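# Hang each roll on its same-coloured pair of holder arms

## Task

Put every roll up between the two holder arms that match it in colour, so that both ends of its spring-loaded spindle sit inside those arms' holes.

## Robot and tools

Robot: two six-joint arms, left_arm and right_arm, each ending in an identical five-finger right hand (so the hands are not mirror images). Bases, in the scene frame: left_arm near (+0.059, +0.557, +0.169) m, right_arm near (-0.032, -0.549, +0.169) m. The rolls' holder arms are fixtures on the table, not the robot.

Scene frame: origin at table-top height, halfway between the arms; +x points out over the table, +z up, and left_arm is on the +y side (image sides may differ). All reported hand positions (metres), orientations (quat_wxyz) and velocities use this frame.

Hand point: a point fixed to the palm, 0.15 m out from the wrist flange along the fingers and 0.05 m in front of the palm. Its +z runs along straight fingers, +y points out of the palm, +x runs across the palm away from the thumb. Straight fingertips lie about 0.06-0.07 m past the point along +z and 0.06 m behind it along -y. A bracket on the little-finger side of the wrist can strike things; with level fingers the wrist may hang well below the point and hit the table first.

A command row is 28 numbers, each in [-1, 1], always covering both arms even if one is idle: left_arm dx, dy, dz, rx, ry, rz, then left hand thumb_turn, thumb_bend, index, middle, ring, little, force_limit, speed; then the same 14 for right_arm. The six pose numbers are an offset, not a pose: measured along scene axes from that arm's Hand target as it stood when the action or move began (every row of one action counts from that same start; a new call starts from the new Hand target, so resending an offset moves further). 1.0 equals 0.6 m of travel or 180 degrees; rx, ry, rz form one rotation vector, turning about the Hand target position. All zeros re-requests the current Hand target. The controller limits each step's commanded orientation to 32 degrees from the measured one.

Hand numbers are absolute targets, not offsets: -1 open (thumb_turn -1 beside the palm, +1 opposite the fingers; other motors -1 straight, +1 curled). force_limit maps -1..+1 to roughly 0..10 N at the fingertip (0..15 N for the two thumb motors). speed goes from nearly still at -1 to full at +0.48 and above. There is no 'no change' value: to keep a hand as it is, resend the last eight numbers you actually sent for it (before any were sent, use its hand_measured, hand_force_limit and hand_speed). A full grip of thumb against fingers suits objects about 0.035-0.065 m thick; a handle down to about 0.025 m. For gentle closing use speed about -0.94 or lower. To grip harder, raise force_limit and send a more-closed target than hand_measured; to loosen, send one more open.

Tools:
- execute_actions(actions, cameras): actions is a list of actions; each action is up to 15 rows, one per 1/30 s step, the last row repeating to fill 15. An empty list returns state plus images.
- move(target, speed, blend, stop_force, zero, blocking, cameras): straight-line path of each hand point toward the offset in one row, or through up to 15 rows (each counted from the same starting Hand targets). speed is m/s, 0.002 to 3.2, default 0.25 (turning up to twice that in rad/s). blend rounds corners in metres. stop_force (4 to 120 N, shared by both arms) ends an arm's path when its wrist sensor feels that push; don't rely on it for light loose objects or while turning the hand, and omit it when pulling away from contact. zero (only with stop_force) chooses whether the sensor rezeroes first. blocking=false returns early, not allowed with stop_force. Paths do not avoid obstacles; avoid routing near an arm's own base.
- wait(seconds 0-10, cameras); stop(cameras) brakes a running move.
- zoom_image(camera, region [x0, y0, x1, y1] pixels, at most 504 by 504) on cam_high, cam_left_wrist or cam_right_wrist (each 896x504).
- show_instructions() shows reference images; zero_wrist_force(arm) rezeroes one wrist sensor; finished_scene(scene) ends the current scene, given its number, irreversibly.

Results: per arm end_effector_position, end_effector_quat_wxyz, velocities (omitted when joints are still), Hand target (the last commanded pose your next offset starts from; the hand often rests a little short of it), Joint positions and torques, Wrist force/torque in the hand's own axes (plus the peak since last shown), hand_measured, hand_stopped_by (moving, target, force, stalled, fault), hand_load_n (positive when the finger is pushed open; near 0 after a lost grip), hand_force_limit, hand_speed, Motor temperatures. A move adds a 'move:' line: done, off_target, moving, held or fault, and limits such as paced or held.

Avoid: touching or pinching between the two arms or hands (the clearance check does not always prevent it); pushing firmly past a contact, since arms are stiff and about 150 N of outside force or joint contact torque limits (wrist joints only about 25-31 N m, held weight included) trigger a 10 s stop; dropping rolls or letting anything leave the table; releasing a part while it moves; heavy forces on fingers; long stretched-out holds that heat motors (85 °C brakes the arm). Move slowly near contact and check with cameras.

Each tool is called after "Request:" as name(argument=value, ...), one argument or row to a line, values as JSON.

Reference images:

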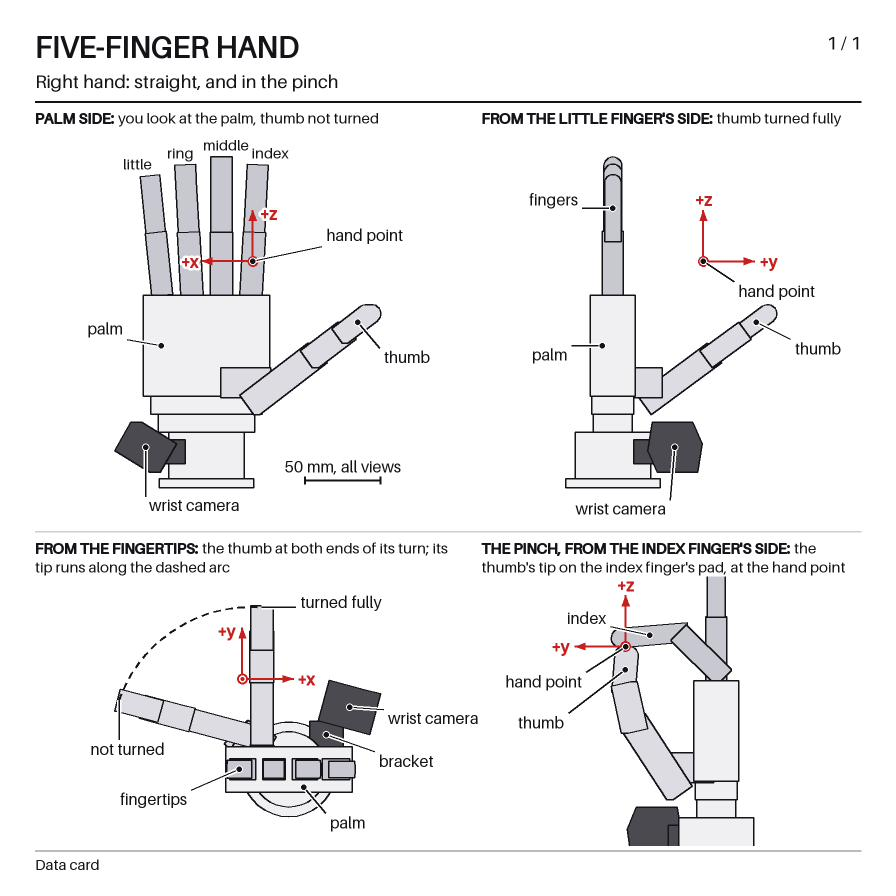

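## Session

Request:
execute_actions(
  actions=[],
)

Scene clock: 0.00 s.
left_arm: end_effector_position=(-0.0938, +1.0101, +0.8449) hand_measured=(-1.000, -1.000, -1.000, -1.000, -1.000, -1.000) hand_load_n=(+0.0, +0.0, +0.0, +0.0, +0.0, +0.0) hand_stopped_by=(target, target, target, target, target, target) hand_force_limit=0.00 hand_speed=-0.80 end_effector_quat_wxyz=(+0.012, +0.751, -0.657, -0.064) | right_arm: end_effector_position=(+0.1268, -1.0285, +0.7537) hand_measured=(-1.000, -1.000, -1.000, -1.000, -1.000, -1.000) hand_load_n=(+0.0, +0.0, +0.0, +0.0, +0.0, +0.0) hand_stopped_by=(target, target, target, target, target, target) hand_force_limit=0.00 hand_speed=-0.80 end_effector_quat_wxyz=(-0.025, +0.610, +0.787, -0.088)
Joint positions: left_arm=[1.283 -1.658 1.402 1.795 1.444 -1.989] | right_arm=[-1.695 -1.614 1.478 1.584 1.708 -1.927]
Joint velocities: within noise
Joint torques (N m): no reading
Motor temperatures (°C): left_arm=[28 25 25 30 33 34] | right_arm=[27 26 27 32 29 31]
Wrist force (N): no reading
Wrist torque (N m): no reading
Wrist force, peak (N): no reading
Hand target: left_arm -0.0938, +1.0101, +0.8449; +0.012, +0.751, -0.657, -0.064 | right_arm +0.1268, -1.0285, +0.7537; -0.025, +0.610, +0.787, -0.088
camera_calibration:
cam_left_wrist: T_world_to_cam=[[-0.902499, -0.426026, 0.0632241, 0.29308], [-0.299845, 0.726887, 0.617842, -1.28497], [-0.309173, 0.538644, -0.783757, 0.207294], [0, 0, 0, 1]] pos_world=[-0.0566997, 0.947233, 0.937849]
cam_right_wrist: T_world_to_cam=[[0.878204, 0.443317, -0.179522, 0.486156], [0.46826, -0.720479, 0.511511, -1.18026], [0.0974197, -0.533274, -0.840315, 0.184952], [0, 0, 0, 1]] pos_world=[0.107706, -0.967243, 0.846409]

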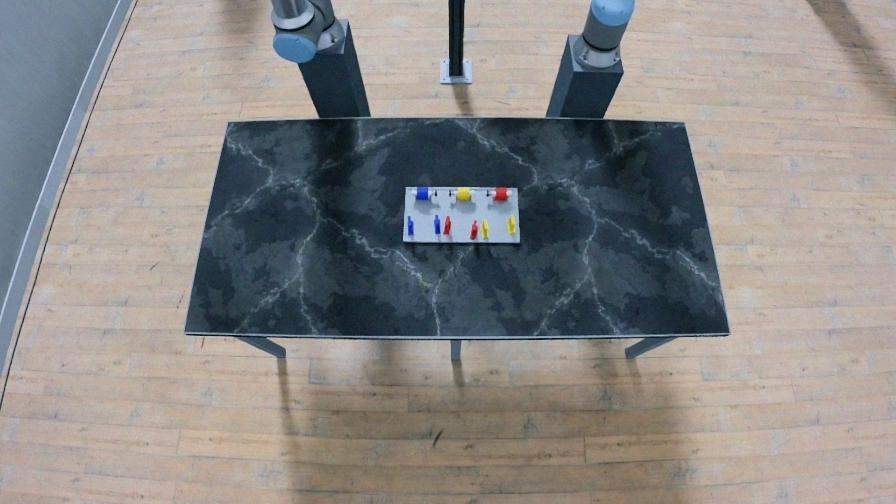

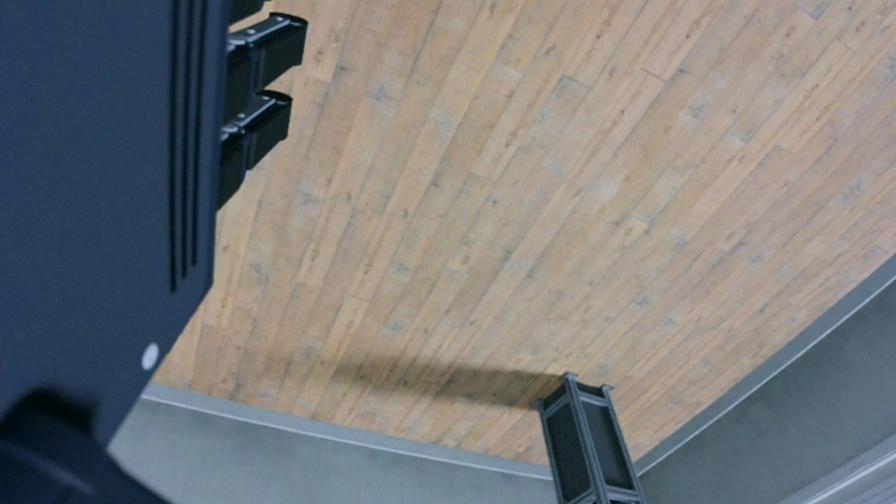

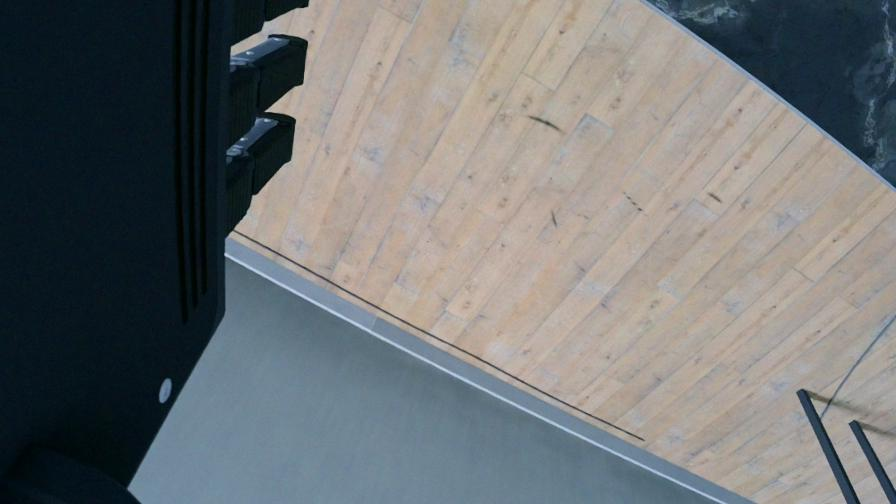

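Request:
zoom_image(
  camera="cam_high",
  region=[395, 175, 530, 255],
)

Scaled by 3.733 from the camera's 896x504 image, which has a finer 1280x720 frame.

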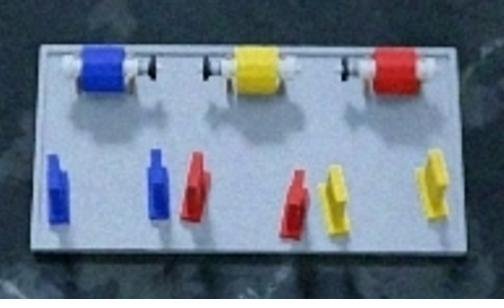

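Request:
move(
  target=[0.823,-0.183,-0.408,-0.028,0.0155,-0.4904,1,-1,-1,-1,-1,-1,0.6,0.1,0.455,0.797,-0.34,-0.2143,-0.0138,0.4052,1,-0.4,-1,-1,-1,-1,0.5,-0.3],
  speed=0.35,
  cameras=["cam_high"],
)

Scene clock: 10.10 s.
left_arm: end_effector_position=(+0.4000, +0.9003, +0.6001) hand_measured=(+1.000, -1.000, -1.000, -1.000, -1.000, -1.000) hand_load_n=(+0.0, +0.0, +0.0, +0.0, +0.0, +0.0) hand_stopped_by=(target, target, target, target, target, target) hand_force_limit=0.60 hand_speed=0.10 end_effector_quat_wxyz=(-0.008, -0.079, +0.996, +0.045) | right_arm: end_effector_position=(+0.3998, -0.5503, +0.5497) hand_measured=(+1.000, -0.400, -1.000, -1.000, -1.000, -1.000) hand_load_n=(+0.0, +0.0, +0.0, +0.0, +0.0, +0.0) hand_stopped_by=(target, target, target, target, target, target) hand_force_limit=0.50 hand_speed=-0.30 end_effector_quat_wxyz=(+0.236, +0.010, +0.920, -0.311)
Joint positions: left_arm=[0.231 -1.68 1.852 1.401 1.48 -1.497] | right_arm=[-0.308 -1.957 2.107 0.733 2.023 -1.994]
Joint torques (N m): left_arm=[-21.37 -19.37 -42.98 1.12 1.6 2.19] | right_arm=[19.54 3.42 -48.21 -1.17 3.22 2.07]
Wrist force (N): left_arm=[0.2 0.2 -0.3] | right_arm=[-0.4 0.6 -1.2]
Wrist torque (N m): left_arm=[0.09 -0.01 -0.25] | right_arm=[0.19 0.15 -0.08]
Wrist force, peak (N): left_arm=[-0.6 1.2 -0.5] | right_arm=[-1.1 2.5 -1.1]
Hand target: left_arm +0.4000, +0.9003, +0.6001; -0.008, -0.079, +0.996, +0.045 | right_arm +0.3998, -0.5503, +0.5497; +0.236, +0.010, +0.920, -0.311
Off the commanded pose: left_arm 0.000 m, 0 deg | right_arm 0.000 m, 0 deg.
move: done
Images, in order (width x height): cam_high 896x504.

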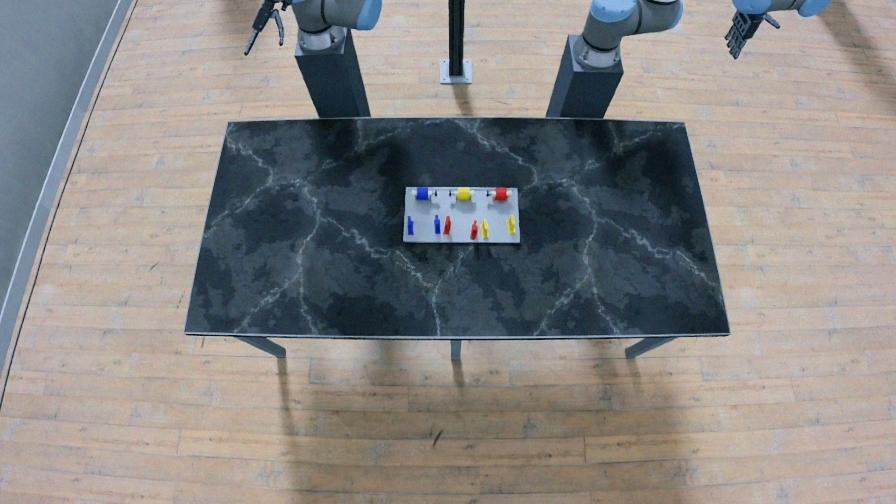

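Request:
move(
  target=[0.49,-0.78,-0.36,-0.028,0.0155,-0.4904,1,-1,-1,-1,-1,-1,0.6,0.1,0.233,0.833,-0.417,-0.2143,-0.0138,0.4052,1,-0.4,-1,-1,-1,-1,0.5,-0.3],
  speed=0.3,
  cameras=["all"],
)

Scene clock: 14.17 s.
left_arm: end_effector_position=(+0.6940, +0.4323, +0.3841) hand_measured=(+1.000, -1.000, -1.000, -1.000, -1.000, -1.000) hand_load_n=(+0.0, +0.0, +0.0, +0.0, +0.0, +0.0) hand_stopped_by=(target, target, target, target, target, target) hand_force_limit=0.60 hand_speed=0.10 end_effector_quat_wxyz=(+0.000, +0.638, +0.770, +0.000) | right_arm: end_effector_position=(+0.5396, -0.0506, +0.2995) hand_measured=(+1.000, -0.400, -1.000, -1.000, -1.000, -1.000) hand_load_n=(-0.5, +0.0, +0.0, +0.0, +0.0, +0.0) hand_stopped_by=(target, target, target, target, target, target) hand_force_limit=0.50 hand_speed=-0.30 end_effector_quat_wxyz=(-0.380, +0.596, -0.597, +0.380)
Joint positions: left_arm=[-0.489 -1.278 1.799 1.049 1.571 -0.675] | right_arm=[0.592 -1.272 1.964 -0.171 2.127 -2.847]
Joint torques (N m): left_arm=[-22.36 -50.15 -39.85 1.08 1.82 1.43] | right_arm=[18.58 -47.1 -39.33 -2.72 -1.48 -2.07]
Wrist force (N): left_arm=[0.2 -0.3 -0.2] | right_arm=[-0.7 1.2 -0.8]
Wrist torque (N m): left_arm=[0.06 0.00 -0.36] | right_arm=[0.22 0.10 0.06]
Wrist force, peak (N): left_arm=[0.5 1.7 -0.3] | right_arm=[-2.1 1.5 -0.6]
Hand target: left_arm +0.6940, +0.4323, +0.3841; +0.000, +0.638, +0.770, +0.000 | right_arm +0.5396, -0.0505, +0.2995; -0.380, +0.596, -0.597, +0.380
Off the commanded pose: left_arm 0.000 m, 0 deg | right_arm 0.000 m, 0 deg.
move: done
camera_calibration:
cam_left_wrist: T_world_to_cam=[[0.881225, 0.472589, -0.0101167, -0.811164], [0.405173, -0.744147, 0.531112, -0.164123], [0.243469, -0.472128, -0.847241, 0.478833], [0, 0, 0, 1]] pos_world=[0.664735, 0.487287, 0.484649]
cam_right_wrist: T_world_to_cam=[[-0.412965, -0.215764, -0.88482, 0.483144], [-0.526665, 0.84919, 0.0387304, 0.32115], [0.743023, 0.481998, -0.464321, -0.124976], [0, 0, 0, 1]] pos_world=[0.461521, -0.108234, 0.357028]

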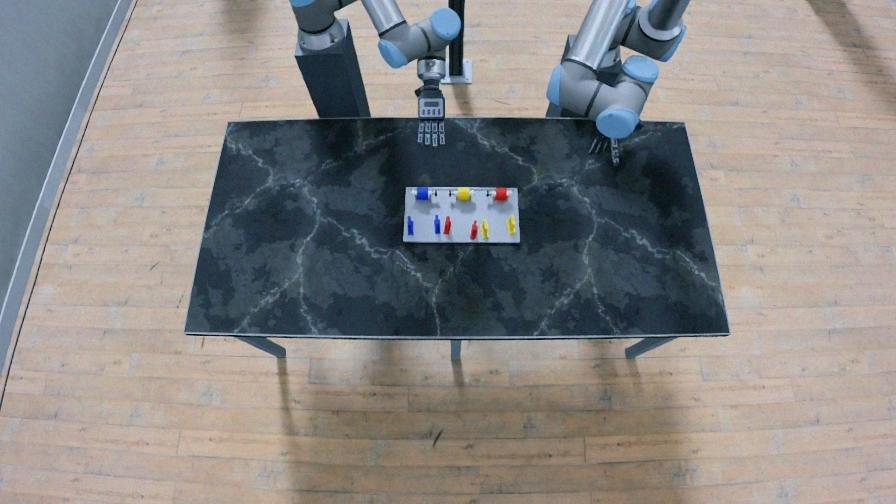

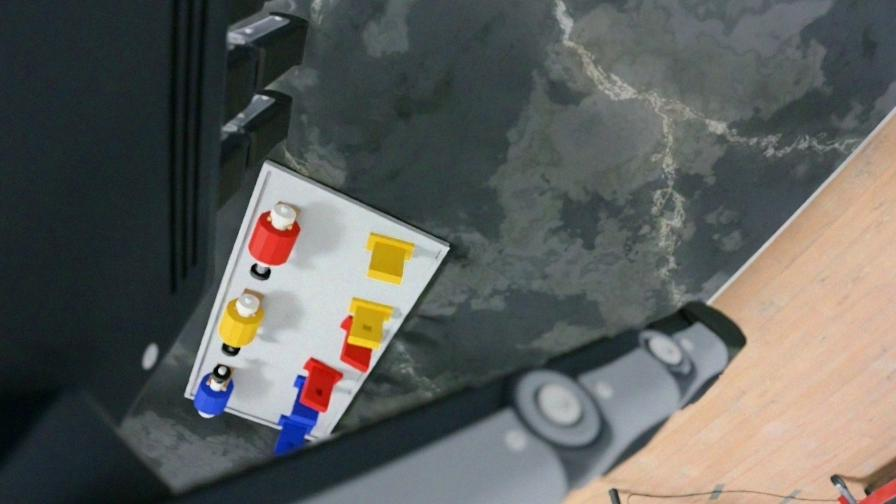

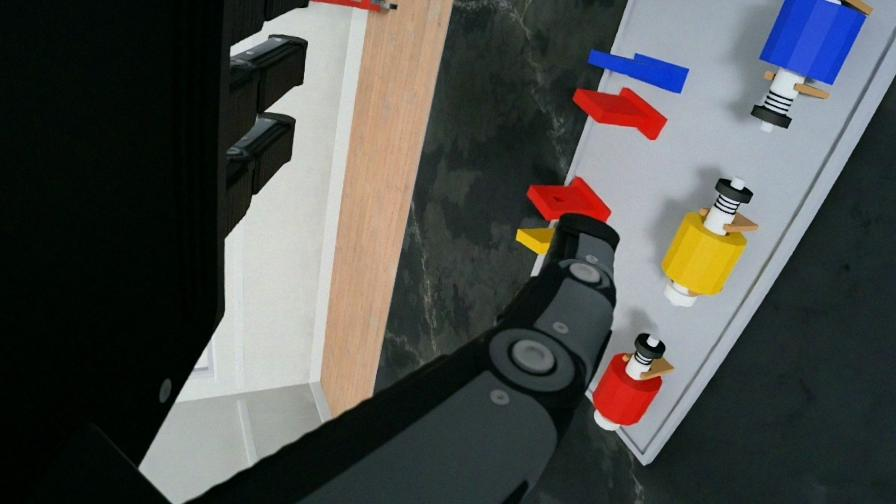

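Request:
move(
  target=[0.1017,-0.3283,-0.2567,0,0,0,1,-1,-1,-1,-1,-1,0.6,0.1,0.01,0.1565,-0.3783,0,0,0,1,-0.4,-1,-1,-1,-1,0.5,-0.3],
  speed=0.2,
  cameras=["cam_left_wrist","cam_right_wrist"],
)

Scene clock: 17.83 s.
left_arm: end_effector_position=(+0.7550, +0.2354, +0.2301) hand_measured=(+1.000, -1.000, -1.000, -1.000, -1.000, -1.000) hand_load_n=(+0.0, +0.0, +0.0, +0.0, +0.0, +0.0) hand_stopped_by=(target, target, target, target, target, target) hand_force_limit=0.60 hand_speed=0.10 end_effector_quat_wxyz=(+0.000, +0.638, +0.770, +0.000) | right_arm: end_effector_position=(+0.5456, +0.0434, +0.0726) hand_measured=(+1.000, -0.400, -1.000, -1.000, -1.000, -1.000) hand_load_n=(+0.0, +0.0, +0.0, +0.0, +0.0, +0.0) hand_stopped_by=(target, target, target, target, target, target) hand_force_limit=0.50 hand_speed=-0.30 end_effector_quat_wxyz=(-0.380, +0.596, -0.597, +0.380)
Joint positions: left_arm=[-0.699 -0.963 1.634 0.899 1.571 -0.885] | right_arm=[0.708 -0.872 1.86 -0.427 2.226 -2.775]
Joint torques (N m): left_arm=[-20.53 -65.82 -33.92 0.81 -1.2 -2.92] | right_arm=[19.14 -67.37 -29.16 -2.04 3.03 2.32]
Wrist force (N): left_arm=[0.2 0.0 -0.1] | right_arm=[-1.0 1.1 -1.1]
Wrist torque (N m): left_arm=[0.06 -0.01 -0.02] | right_arm=[0.25 0.12 -0.12]
Wrist force, peak (N): left_arm=[1.5 0.0 -1.1] | right_arm=[-1.8 2.9 -0.7]
Hand target: left_arm +0.7550, +0.2353, +0.2301; +0.000, +0.638, +0.770, +0.000 | right_arm +0.5456, +0.0434, +0.0725; -0.380, +0.596, -0.597, +0.380
Off the commanded pose: left_arm 0.000 m, 0 deg | right_arm 0.000 m, 0 deg.
move: done
camera_calibration:
cam_left_wrist: T_world_to_cam=[[0.881301, 0.472447, -0.0101178, -0.77339], [0.405063, -0.74423, 0.53108, -0.253529], [0.243377, -0.47214, -0.847261, 0.240574], [0, 0, 0, 1]] pos_world=[0.725735, 0.290287, 0.330649]
cam_right_wrist: T_world_to_cam=[[-0.412915, -0.215807, -0.884833, 0.305136], [-0.526754, 0.849136, 0.038714, 0.253455], [0.742988, 0.482075, -0.464298, -0.280108], [0, 0, 0, 1]] pos_world=[0.467621, -0.0143343, 0.130128]
Images, in order (width x height): cam_left_wrist 896x504, cam_right_wrist 896x504.

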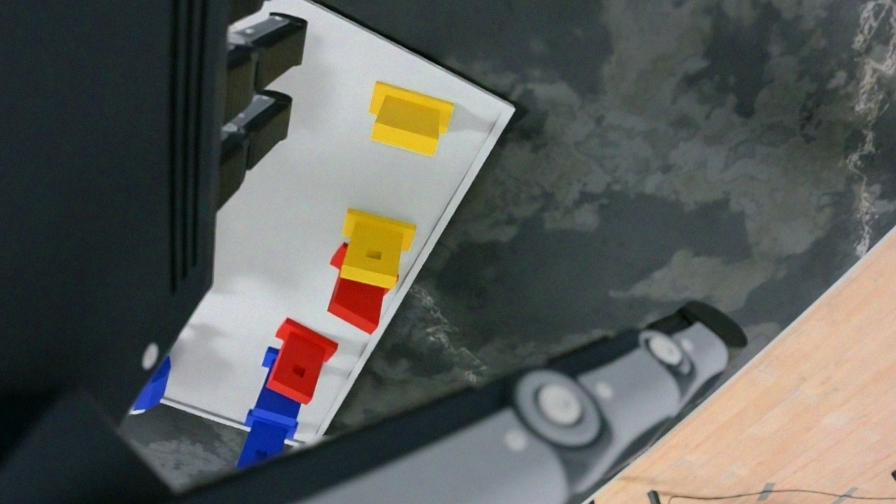

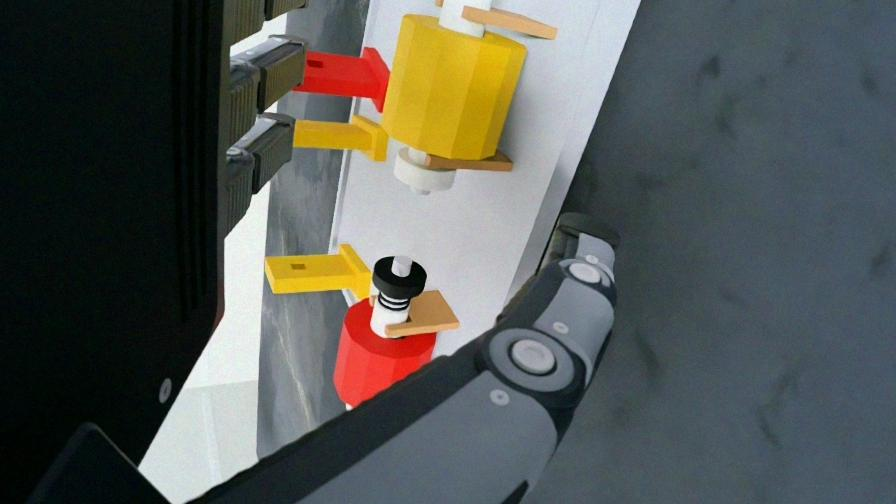

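Request:
execute_actions(
  actions=[],
)

Scene clock: 20.93 s.
left_arm: end_effector_position=(+0.7550, +0.2353, +0.2301) hand_measured=(+1.000, -1.000, -1.000, -1.000, -1.000, -1.000) hand_load_n=(+0.0, +0.0, +0.0, +0.0, +0.0, +0.0) hand_stopped_by=(target, target, target, target, target, target) hand_force_limit=0.60 hand_speed=0.10 end_effector_quat_wxyz=(+0.000, +0.638, +0.770, +0.000) | right_arm: end_effector_position=(+0.5456, +0.0434, +0.0725) hand_measured=(+1.000, -0.400, -1.000, -1.000, -1.000, -1.000) hand_load_n=(+0.0, +0.5, +0.0, +0.0, +0.0, +0.0) hand_stopped_by=(target, target, target, target, target, target) hand_force_limit=0.50 hand_speed=-0.30 end_effector_quat_wxyz=(-0.380, +0.596, -0.597, +0.380)
Joint positions: left_arm=[-0.699 -0.963 1.634 0.899 1.571 -0.885] | right_arm=[0.708 -0.872 1.86 -0.427 2.226 -2.775]
Joint velocities: within noise
Joint torques (N m): left_arm=[-22.32 -66.06 -35.18 1.2 -1.05 -2.52] | right_arm=[16.83 -65.46 -29.87 -1.77 2.73 2.23]
Motor temperatures (°C): left_arm=[28 25 25 30 33 34] | right_arm=[27 26 27 32 29 31]
Wrist force (N): left_arm=[0.0 -0.1 0.2] | right_arm=[-1.0 1.7 -0.8]
Wrist torque (N m): left_arm=[0.03 -0.01 -0.03] | right_arm=[0.33 0.11 -0.10]
Wrist force, peak (N): left_arm=[0.7 -0.3 -0.2] | right_arm=[-1.2 2.1 -1.4]
Hand target: left_arm +0.7550, +0.2353, +0.2301; +0.000, +0.638, +0.770, +0.000 | right_arm +0.5456, +0.0434, +0.0725; -0.380, +0.596, -0.597, +0.380
Off the commanded pose: left_arm 0.000 m, 0 deg | right_arm 0.000 m, 0 deg.
camera_calibration:
cam_left_wrist: T_world_to_cam=[[0.881323, 0.472404, -0.0101919, -0.773412], [0.405072, -0.744249, 0.531046, -0.25358], [0.243283, -0.472151, -0.847282, 0.240497], [0, 0, 0, 1]] pos_world=[0.725835, 0.290187, 0.330549]
cam_right_wrist: T_world_to_cam=[[-0.412915, -0.215807, -0.884833, 0.305047], [-0.526754, 0.849136, 0.038714, 0.253459], [0.742988, 0.482075, -0.464298, -0.280155], [0, 0, 0, 1]] pos_world=[0.467621, -0.0143343, 0.130028]

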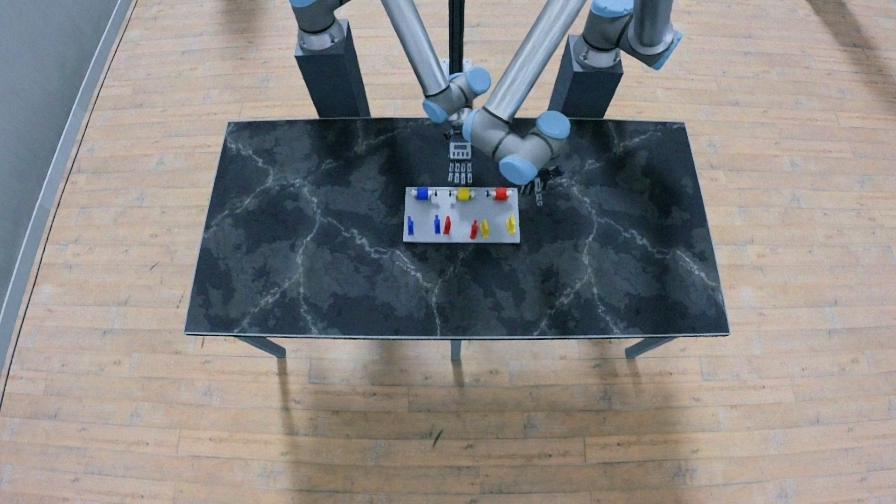

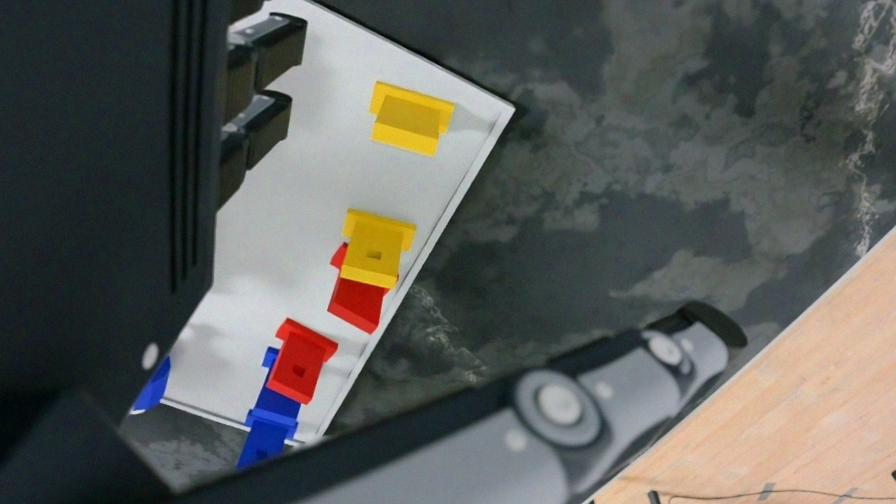

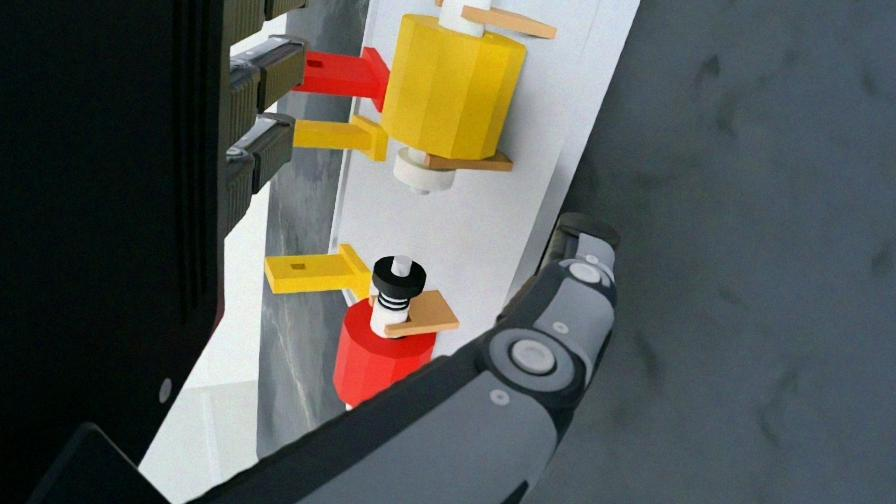

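Request:
zoom_image(
  camera="cam_right_wrist",
  region=[320, 0, 620, 210],
)

Scaled by 1.680 from the camera's 896x504 image, which has a finer 1280x720 frame.

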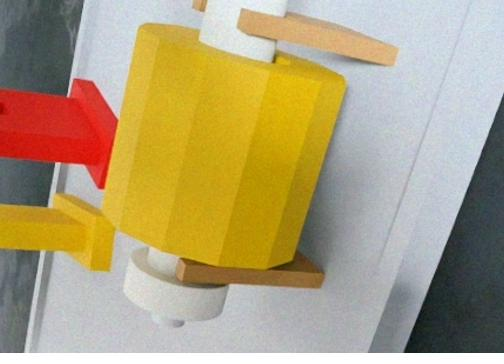

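Request:
move(
  target=[0,0,0,0,0,0,1,-1,-1,-1,-1,-1,0.6,0.1,0.0906,-0.0042,-0.0423,0,0,0,1,-0.4,-1,-1,-1,-1,0.5,-0.3],
  speed=0.1,
  cameras=["cam_right_wrist"],
)

Scene clock: 25.23 s.
left_arm: end_effector_position=(+0.7550, +0.2353, +0.2301) hand_measured=(+1.000, -1.000, -1.000, -1.000, -1.000, -1.000) hand_load_n=(+0.0, +0.0, +0.0, +0.0, +0.0, +0.0) hand_stopped_by=(target, target, target, target, target, target) hand_force_limit=0.60 hand_speed=0.10 end_effector_quat_wxyz=(+0.000, +0.638, +0.770, +0.000) | right_arm: end_effector_position=(+0.5998, +0.0409, +0.0472) hand_measured=(+1.000, -0.400, -1.000, -1.000, -1.000, -1.000) hand_load_n=(+0.5, +0.0, +0.0, +0.0, -0.5, +0.0) hand_stopped_by=(target, target, target, target, target, target) hand_force_limit=0.50 hand_speed=-0.30 end_effector_quat_wxyz=(-0.380, +0.596, -0.597, +0.380)
Joint positions: left_arm=[-0.699 -0.963 1.634 0.899 1.571 -0.885] | right_arm=[0.651 -0.813 1.8 -0.448 2.178 -2.812]
Joint torques (N m): left_arm=[-20.56 -65.8 -35.41 1.26 -1.47 -2.42] | right_arm=[-13.9 -68.87 -28.84 -1.97 -1.62 -2.11]
Wrist force (N): left_arm=[-0.1 -0.2 -0.2] | right_arm=[-1.3 1.4 -1.1]
Wrist torque (N m): left_arm=[0.04 0.02 -0.04] | right_arm=[0.31 0.17 0.02]
Wrist force, peak (N): left_arm=[0.6 0.1 0.3] | right_arm=[-1.6 1.7 -2.3]
Hand target: left_arm +0.7550, +0.2353, +0.2301; +0.000, +0.638, +0.770, +0.000 | right_arm +0.6000, +0.0409, +0.0471; -0.380, +0.596, -0.597, +0.380
Off the commanded pose: left_arm 0.000 m, 0 deg | right_arm 0.000 m, 0 deg.
move: done
camera_calibration:
cam_right_wrist: T_world_to_cam=[[-0.412946, -0.215827, -0.884813, 0.304515], [-0.526794, 0.84911, 0.0387388, 0.285129], [0.742943, 0.482111, -0.464333, -0.330938], [0, 0, 0, 1]] pos_world=[0.521821, -0.0168342, 0.104728]
Images, in order (width x height): cam_right_wrist 896x504.

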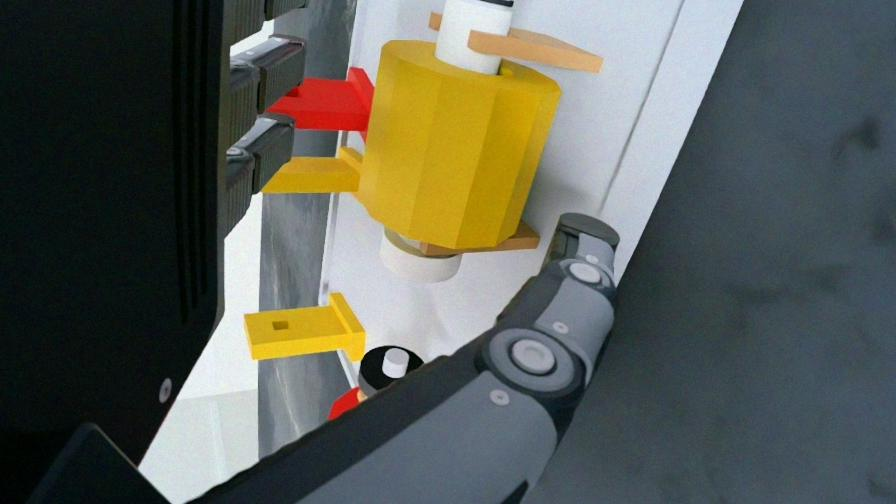

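Request:
move(
  target=[0,0,0,0,0,0,1,-1,-1,-1,-1,-1,0.6,0.1,0.0365,-0.005,-0.0195,0,0,0,1,-0.4,-1,-1,-1,-1,0.5,-0.3],
  speed=0.05,
  cameras=["cam_right_wrist"],
)

Request:
zoom_image(
  camera="cam_right_wrist",
  region=[300, 20, 660, 380],
)

Scene clock: 27.23 s.
left_arm: end_effector_position=(+0.7550, +0.2353, +0.2301) hand_measured=(+1.000, -1.000, -1.000, -1.000, -1.000, -1.000) hand_load_n=(+0.0, +0.0, +0.0, +0.0, +0.0, +0.5) hand_stopped_by=(target, target, target, target, target, target) hand_force_limit=0.60 hand_speed=0.10 end_effector_quat_wxyz=(+0.000, +0.638, +0.770, +0.000) | right_arm: end_effector_position=(+0.6217, +0.0379, +0.0355) hand_measured=(+1.000, -0.400, -1.000, -1.000, -1.000, -1.000) hand_load_n=(+0.0, +0.0, +0.0, +0.0, +0.0, +0.0) hand_stopped_by=(target, target, target, target, target, target) hand_force_limit=0.50 hand_speed=-0.30 end_effector_quat_wxyz=(-0.380, +0.596, -0.597, +0.380)
Joint positions: left_arm=[-0.699 -0.963 1.634 0.899 1.571 -0.885] | right_arm=[0.628 -0.787 1.776 -0.457 2.157 -2.826]
Joint torques (N m): left_arm=[-22.97 -66.96 -34.97 1.14 -0.95 -2.7] | right_arm=[-14.19 -72.13 -29.91 -2.02 -1.12 -1.87]
Wrist force (N): left_arm=[0.0 -0.3 0.0] | right_arm=[-1.1 0.9 -0.8]
Wrist torque (N m): left_arm=[0.01 0.00 -0.04] | right_arm=[0.21 0.14 0.01]
Wrist force, peak (N): left_arm=[0.4 -0.4 -0.2] | right_arm=[-1.4 1.7 -1.3]
Hand target: left_arm +0.7550, +0.2353, +0.2301; +0.000, +0.638, +0.770, +0.000 | right_arm +0.6219, +0.0379, +0.0354; -0.380, +0.596, -0.597, +0.380
Off the commanded pose: left_arm 0.000 m, 0 deg | right_arm 0.000 m, 0 deg.
move: done
camera_calibration:
cam_right_wrist: T_world_to_cam=[[-0.412915, -0.215807, -0.884833, 0.302544], [-0.526754, 0.849136, 0.038714, 0.299647], [0.742988, 0.482075, -0.464298, -0.351224], [0, 0, 0, 1]] pos_world=[0.543721, -0.0198343, 0.093028]
Images, in order (width x height): cam_right_wrist 896x504.

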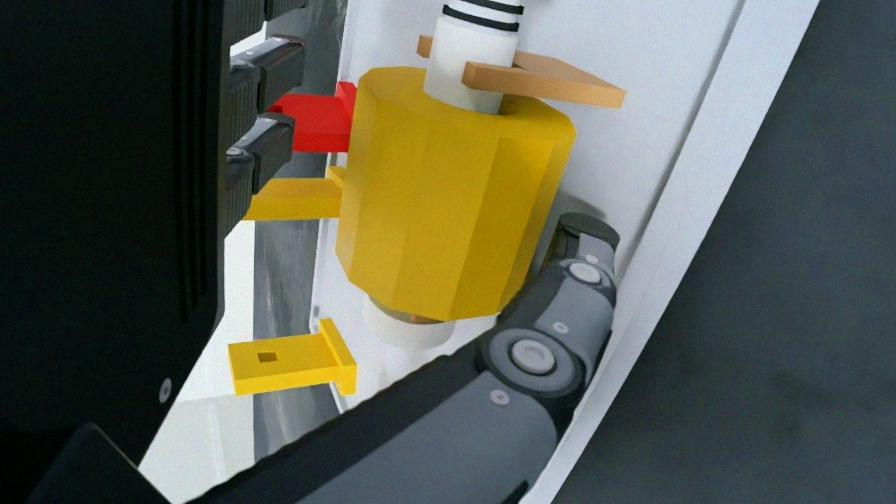

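Scaled by 1.400 from the camera's 896x504 image, which has a finer 1280x720 frame.

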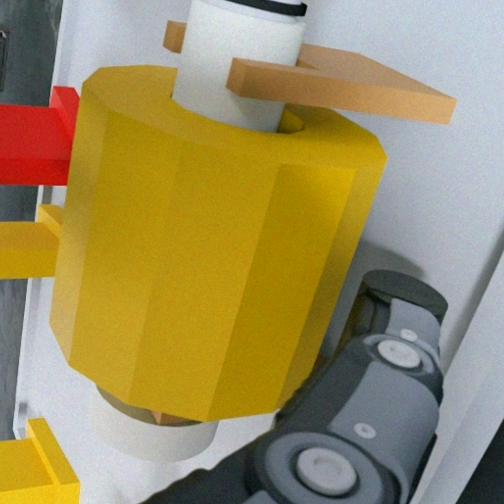

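Request:
move(
  target=[0,0,0,0,0,0,1,-1,-1,-1,-1,-1,0.6,0.1,0,0,0,0,0,0,1,0.4,0.2,0.2,-1,-1,-0.7,-0.85],
  speed=0.05,
  cameras=["cam_right_wrist"],
)

Scene clock: 29.43 s.
left_arm: end_effector_position=(+0.7550, +0.2353, +0.2301) hand_measured=(+1.000, -1.000, -1.000, -1.000, -1.000, -1.000) hand_load_n=(+0.0, +0.0, +0.0, +0.0, +0.0, +0.0) hand_stopped_by=(target, target, target, target, target, target) hand_force_limit=0.60 hand_speed=0.10 end_effector_quat_wxyz=(+0.000, +0.638, +0.770, +0.000) | right_arm: end_effector_position=(+0.6219, +0.0379, +0.0354) hand_measured=(+1.000, -0.224, -0.376, -0.362, -1.000, -1.000) hand_load_n=(+1.0, +6.0, +0.5, +4.5, +0.0, +0.0) hand_stopped_by=(target, force, force, force, target, target) hand_force_limit=-0.70 hand_speed=-0.85 end_effector_quat_wxyz=(-0.380, +0.596, -0.597, +0.380)
Joint positions: left_arm=[-0.699 -0.963 1.634 0.899 1.571 -0.885] | right_arm=[0.628 -0.787 1.776 -0.457 2.157 -2.826]
Joint torques (N m): left_arm=[-20.6 -62.59 -34.45 1.91 -1.21 -2.74] | right_arm=[-13.83 -75.26 -29.45 -1.27 -1.1 -1.79]
Wrist force (N): left_arm=[0.2 0.3 -0.1] | right_arm=[-0.9 1.6 -1.0]
Wrist torque (N m): left_arm=[0.10 -0.02 -0.01] | right_arm=[0.28 0.11 0.04]
Wrist force, peak (N): left_arm=[0.2 -0.1 -0.7] | right_arm=[-1.1 3.3 -2.5]
Hand target: left_arm +0.7550, +0.2353, +0.2301; +0.000, +0.638, +0.770, +0.000 | right_arm +0.6219, +0.0379, +0.0354; -0.380, +0.596, -0.597, +0.380
Off the commanded pose: left_arm 0.000 m, 0 deg | right_arm 0.000 m, 0 deg.
move: done
camera_calibration:
cam_right_wrist: T_world_to_cam=[[-0.412946, -0.215827, -0.884813, 0.302512], [-0.526794, 0.84911, 0.0387388, 0.299723], [0.742943, 0.482111, -0.464333, -0.351316], [0, 0, 0, 1]] pos_world=[0.543821, -0.0198342, 0.092928]
Images, in order (width x height): cam_right_wrist 896x504.

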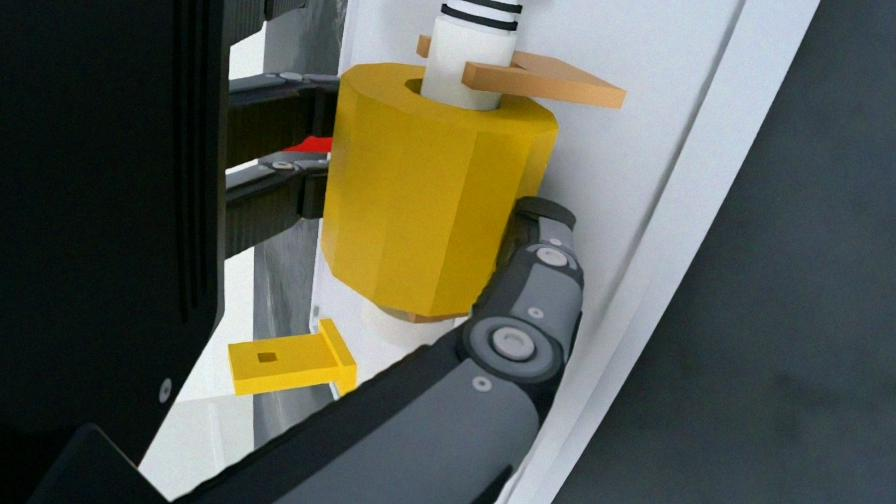

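Request:
move(
  target=[0,0,0,0,0,0,1,-1,-1,-1,-1,-1,0.6,0.1,0,0,0,0,0,0,1,0.45,0.25,0.25,-1,-1,0.5,-0.9],
  speed=0.05,
  cameras=["cam_right_wrist"],
)

Scene clock: 30.40 s.
left_arm: end_effector_position=(+0.7550, +0.2353, +0.2301) hand_measured=(+1.000, -1.000, -1.000, -1.000, -1.000, -1.000) hand_load_n=(+0.0, +0.0, +0.0, +0.0, +0.0, +0.0) hand_stopped_by=(target, target, target, target, target, target) hand_force_limit=0.60 hand_speed=0.10 end_effector_quat_wxyz=(+0.000, +0.638, +0.770, +0.000) | right_arm: end_effector_position=(+0.6219, +0.0379, +0.0354) hand_measured=(+1.000, -0.224, -0.332, -0.346, -1.000, -1.000) hand_load_n=(-2.0, +14.5, +9.0, +2.0, +0.0, +0.0) hand_stopped_by=(target, force, force, force, target, target) hand_force_limit=0.50 hand_speed=-0.90 end_effector_quat_wxyz=(-0.380, +0.596, -0.597, +0.380)
Joint positions: left_arm=[-0.699 -0.963 1.634 0.899 1.571 -0.885] | right_arm=[0.628 -0.787 1.776 -0.457 2.157 -2.826]
Joint torques (N m): left_arm=[-19.47 -65.83 -35.86 2.16 -1.02 -2.77] | right_arm=[-12.93 -81.9 -29.73 -0.95 -0.95 -1.75]
Wrist force (N): left_arm=[0.4 -0.1 0.0] | right_arm=[-1.1 2.0 -0.5]
Wrist torque (N m): left_arm=[0.04 -0.05 -0.01] | right_arm=[0.33 0.12 0.04]
Wrist force, peak (N): left_arm=[0.5 -0.1 0.5] | right_arm=[-1.0 2.0 -0.9]
Hand target: left_arm +0.7550, +0.2353, +0.2301; +0.000, +0.638, +0.770, +0.000 | right_arm +0.6219, +0.0379, +0.0354; -0.380, +0.596, -0.597, +0.380
Off the commanded pose: left_arm 0.000 m, 0 deg | right_arm 0.000 m, 0 deg.
move: done
camera_calibration:
cam_right_wrist: T_world_to_cam=[[-0.412946, -0.215827, -0.884813, 0.302512], [-0.526794, 0.84911, 0.0387388, 0.299723], [0.742943, 0.482111, -0.464333, -0.351316], [0, 0, 0, 1]] pos_world=[0.543821, -0.0198342, 0.092928]
Images, in order (width x height): cam_right_wrist 896x504.

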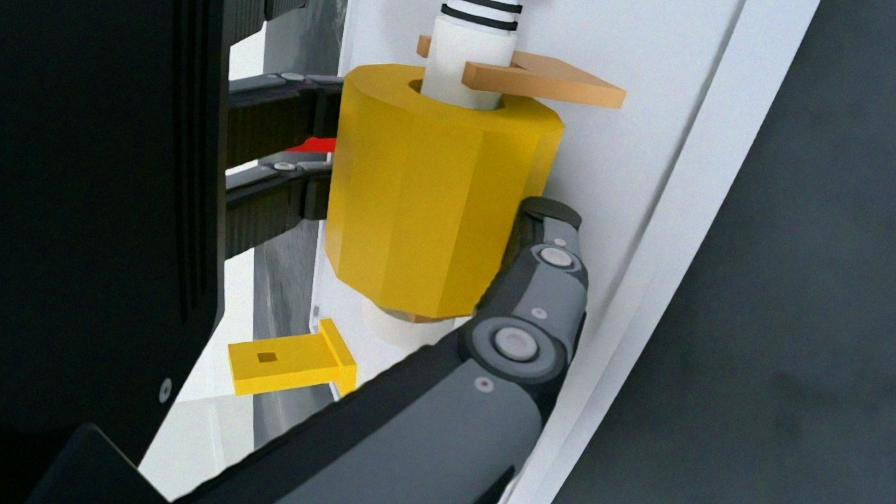

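Request:
move(
  target=[0,0,0,0,0,0,1,-1,-1,-1,-1,-1,0.6,0.1,0,0,0,0,0,0,1,0.45,0.25,0.3,-1,-1,0.5,-0.9],
  speed=0.05,
)

Scene clock: 31.37 s.
left_arm: end_effector_position=(+0.7550, +0.2353, +0.2301) hand_measured=(+1.000, -1.000, -1.000, -1.000, -1.000, -1.000) hand_load_n=(+0.0, +0.0, +0.0, +0.0, +0.0, +0.0) hand_stopped_by=(target, target, target, target, target, target) hand_force_limit=0.60 hand_speed=0.10 end_effector_quat_wxyz=(+0.000, +0.638, +0.770, +0.000) | right_arm: end_effector_position=(+0.6219, +0.0379, +0.0354) hand_measured=(+1.000, -0.226, -0.332, -0.330, -1.000, -1.000) hand_load_n=(+0.0, +17.0, +6.0, +7.5, -0.5, +0.0) hand_stopped_by=(target, force, force, force, target, target) hand_force_limit=0.50 hand_speed=-0.90 end_effector_quat_wxyz=(-0.380, +0.596, -0.597, +0.380)
Joint positions: left_arm=[-0.699 -0.963 1.634 0.899 1.571 -0.885] | right_arm=[0.628 -0.787 1.776 -0.457 2.157 -2.826]
Joint torques (N m): left_arm=[-21.64 -68.06 -35.02 1.73 -1.02 -2.53] | right_arm=[-14.51 -83.71 -29.1 -0.27 -0.9 -1.35]
Wrist force (N): left_arm=[0.2 0.0 0.0] | right_arm=[-0.7 1.8 -0.3]
Wrist torque (N m): left_arm=[0.06 -0.02 -0.02] | right_arm=[0.26 0.07 0.05]
Wrist force, peak (N): left_arm=[0.7 -0.1 -0.2] | right_arm=[-1.5 1.8 -0.6]
Hand target: left_arm +0.7550, +0.2353, +0.2301; +0.000, +0.638, +0.770, +0.000 | right_arm +0.6219, +0.0379, +0.0354; -0.380, +0.596, -0.597, +0.380
Off the commanded pose: left_arm 0.000 m, 0 deg | right_arm 0.000 m, 0 deg.
move: done

Request:
move(
  target=[
    [0,0,0,0,0,0,1,-1,-1,-1,-1,-1,0.6,0.1,0,0,0.13,0,0,0,1,0.45,0.25,0.3,-1,-1,0.5,-0.9],
    [0,0,0,0,0,0,1,-1,-1,-1,-1,-1,0.6,0.1,-0.08,0,0.36,0,0,0,1,0.45,0.25,0.3,-1,-1,0.5,-0.9],
  ],
  speed=[0.08,0.15],
  blend=[0.02,0],
  cameras=["cam_right_wrist"],
)

Scene clock: 34.37 s.
left_arm: end_effector_position=(+0.7550, +0.2353, +0.2301) hand_measured=(+1.000, -1.000, -1.000, -1.000, -1.000, -1.000) hand_load_n=(+0.0, +0.0, +0.0, +0.0, -0.5, +0.0) hand_stopped_by=(target, target, target, target, target, target) hand_force_limit=0.60 hand_speed=0.10 end_effector_quat_wxyz=(+0.000, +0.638, +0.770, +0.000) | right_arm: end_effector_position=(+0.5739, +0.0379, +0.2513) hand_measured=(+1.000, -0.226, -0.332, -0.330, -1.000, -1.000) hand_load_n=(+0.0, +17.0, +6.0, +7.5, +0.0, +0.0) hand_stopped_by=(target, force, force, force, target, target) hand_force_limit=0.50 hand_speed=-0.90 end_effector_quat_wxyz=(-0.380, +0.596, -0.597, +0.380)
Joint positions: left_arm=[-0.699 -0.963 1.634 0.899 1.571 -0.885] | right_arm=[0.673 -1.088 1.796 -0.16 2.196 -2.798]
Joint torques (N m): left_arm=[-20.83 -65.15 -34.57 2.34 -1.22 -2.83] | right_arm=[16.69 -83.01 -39.28 3.54 3.01 2.08]
Wrist force (N): left_arm=[0.2 0.0 0.0] | right_arm=[-0.8 1.6 -0.5]
Wrist torque (N m): left_arm=[0.06 -0.02 -0.02] | right_arm=[0.22 0.08 -0.11]
Wrist force, peak (N): left_arm=[0.7 0.1 0.2] | right_arm=[-0.6 5.2 -4.9]
Hand target: left_arm +0.7550, +0.2353, +0.2301; +0.000, +0.638, +0.770, +0.000 | right_arm +0.5739, +0.0379, +0.2514; -0.380, +0.596, -0.597, +0.380
Off the commanded pose: left_arm 0.000 m, 0 deg | right_arm 0.000 m, 0 deg.
move: done
camera_calibration:
cam_right_wrist: T_world_to_cam=[[-0.412899, -0.215901, -0.884817, 0.473739], [-0.526831, 0.84909, 0.0386611, 0.266168], [0.742943, 0.482112, -0.464332, -0.21548], [0, 0, 0, 1]] pos_world=[0.495921, -0.0198341, 0.308828]
Images, in order (width x height): cam_right_wrist 896x504.

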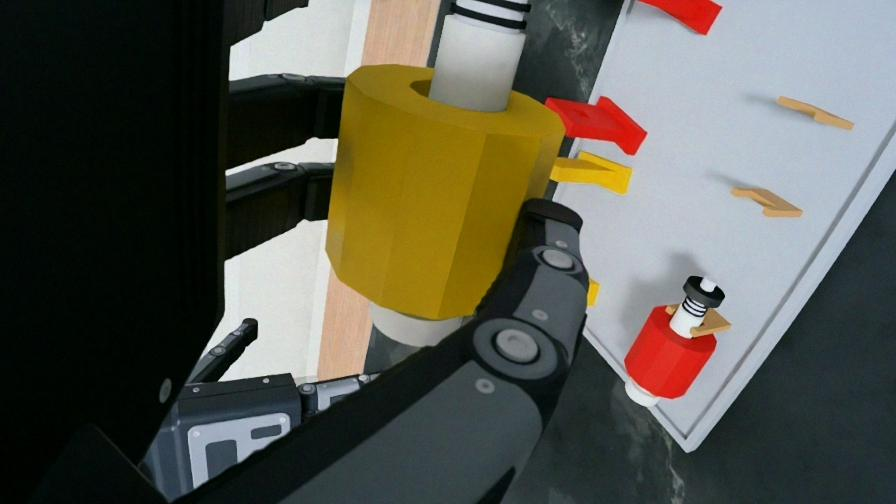

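Request:
move(
  target=[0,0,0,0,0,0,1,-1,-1,-1,-1,-1,0.6,0.1,0,0,0.02,-0.333,0,0,1,0.45,0.25,0.3,-1,-1,0.5,-0.9],
  speed=0.3,
  cameras=["cam_right_wrist"],
)

Scene clock: 37.23 s.
left_arm: end_effector_position=(+0.7550, +0.2353, +0.2301) hand_measured=(+1.000, -1.000, -1.000, -1.000, -1.000, -1.000) hand_load_n=(+0.0, +0.0, +0.0, +0.0, +0.0, +0.0) hand_stopped_by=(target, target, target, target, target, target) hand_force_limit=0.60 hand_speed=0.10 end_effector_quat_wxyz=(+0.000, +0.638, +0.770, +0.000) | right_arm: end_effector_position=(+0.5739, +0.0379, +0.2634) hand_measured=(+1.000, -0.226, -0.332, -0.330, -1.000, -1.000) hand_load_n=(+0.5, +17.0, +6.0, +7.5, +0.0, +0.0) hand_stopped_by=(target, force, force, force, target, target) hand_force_limit=0.50 hand_speed=-0.90 end_effector_quat_wxyz=(-0.031, +0.706, -0.327, +0.627)
Joint positions: left_arm=[-0.699 -0.963 1.634 0.899 1.571 -0.885] | right_arm=[0.83 -0.854 1.488 -0.045 2.752 -3.675]
Joint torques (N m): left_arm=[-19.72 -65.94 -35.24 2.81 -1.33 -2.5] | right_arm=[16.33 -98.8 -24.83 -1.56 3.81 -2.51]
Wrist force (N): left_arm=[0.1 -0.1 0.1] | right_arm=[-2.6 1.8 -1.3]
Wrist torque (N m): left_arm=[0.03 -0.01 -0.03] | right_arm=[0.38 0.24 -0.11]
Wrist force, peak (N): left_arm=[0.2 0.0 -0.7] | right_arm=[-3.4 2.1 -1.3]
Hand target: left_arm +0.7550, +0.2353, +0.2301; +0.000, +0.638, +0.770, +0.000 | right_arm +0.5739, +0.0379, +0.2634; -0.031, +0.706, -0.327, +0.627
Off the commanded pose: left_arm 0.000 m, 0 deg | right_arm 0.000 m, 0 deg.
move: done
camera_calibration:
cam_right_wrist: T_world_to_cam=[[-0.413011, -0.873882, -0.256422, 0.343898], [-0.526831, 0.458917, -0.715432, 0.47902], [0.74288, -0.16039, -0.649926, -0.136529], [0, 0, 0, 1]] pos_world=[0.495821, 0.0587981, 0.342156]
Images, in order (width x height): cam_right_wrist 896x504.

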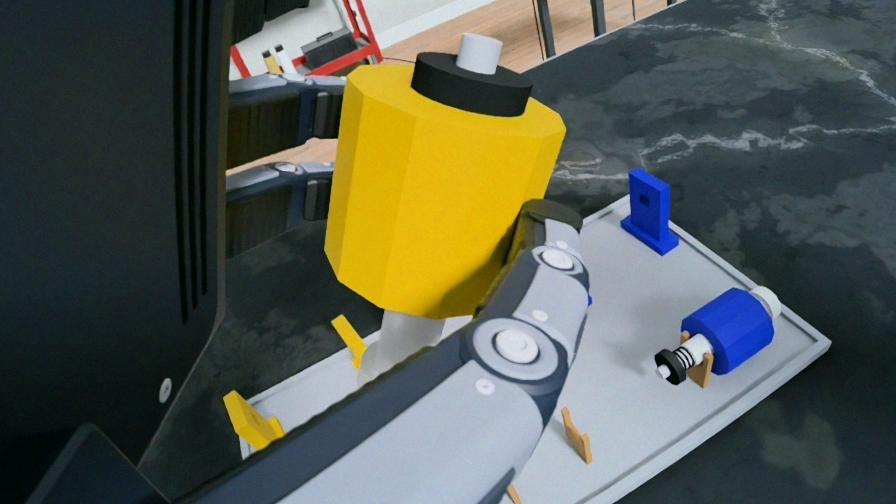

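Request:
zoom_image(
  camera="cam_right_wrist",
  region=[320, 20, 600, 220],
)

Request:
zoom_image(
  camera="cam_right_wrist",
  region=[300, 220, 580, 420],
)

Scaled by 1.800 from the camera's 896x504 image, which has a finer 1280x720 frame.

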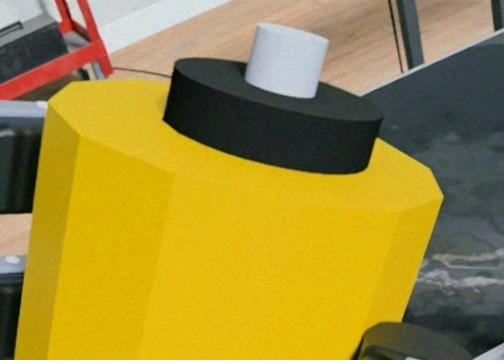

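Scaled by 1.800 from the camera's 896x504 image, which has a finer 1280x720 frame.

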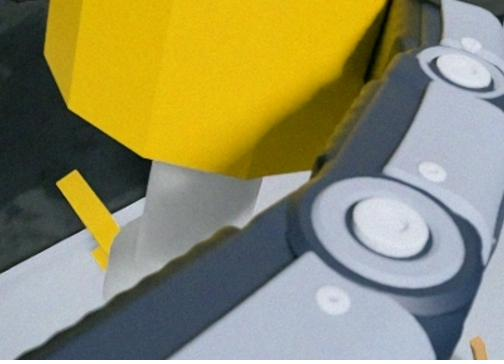

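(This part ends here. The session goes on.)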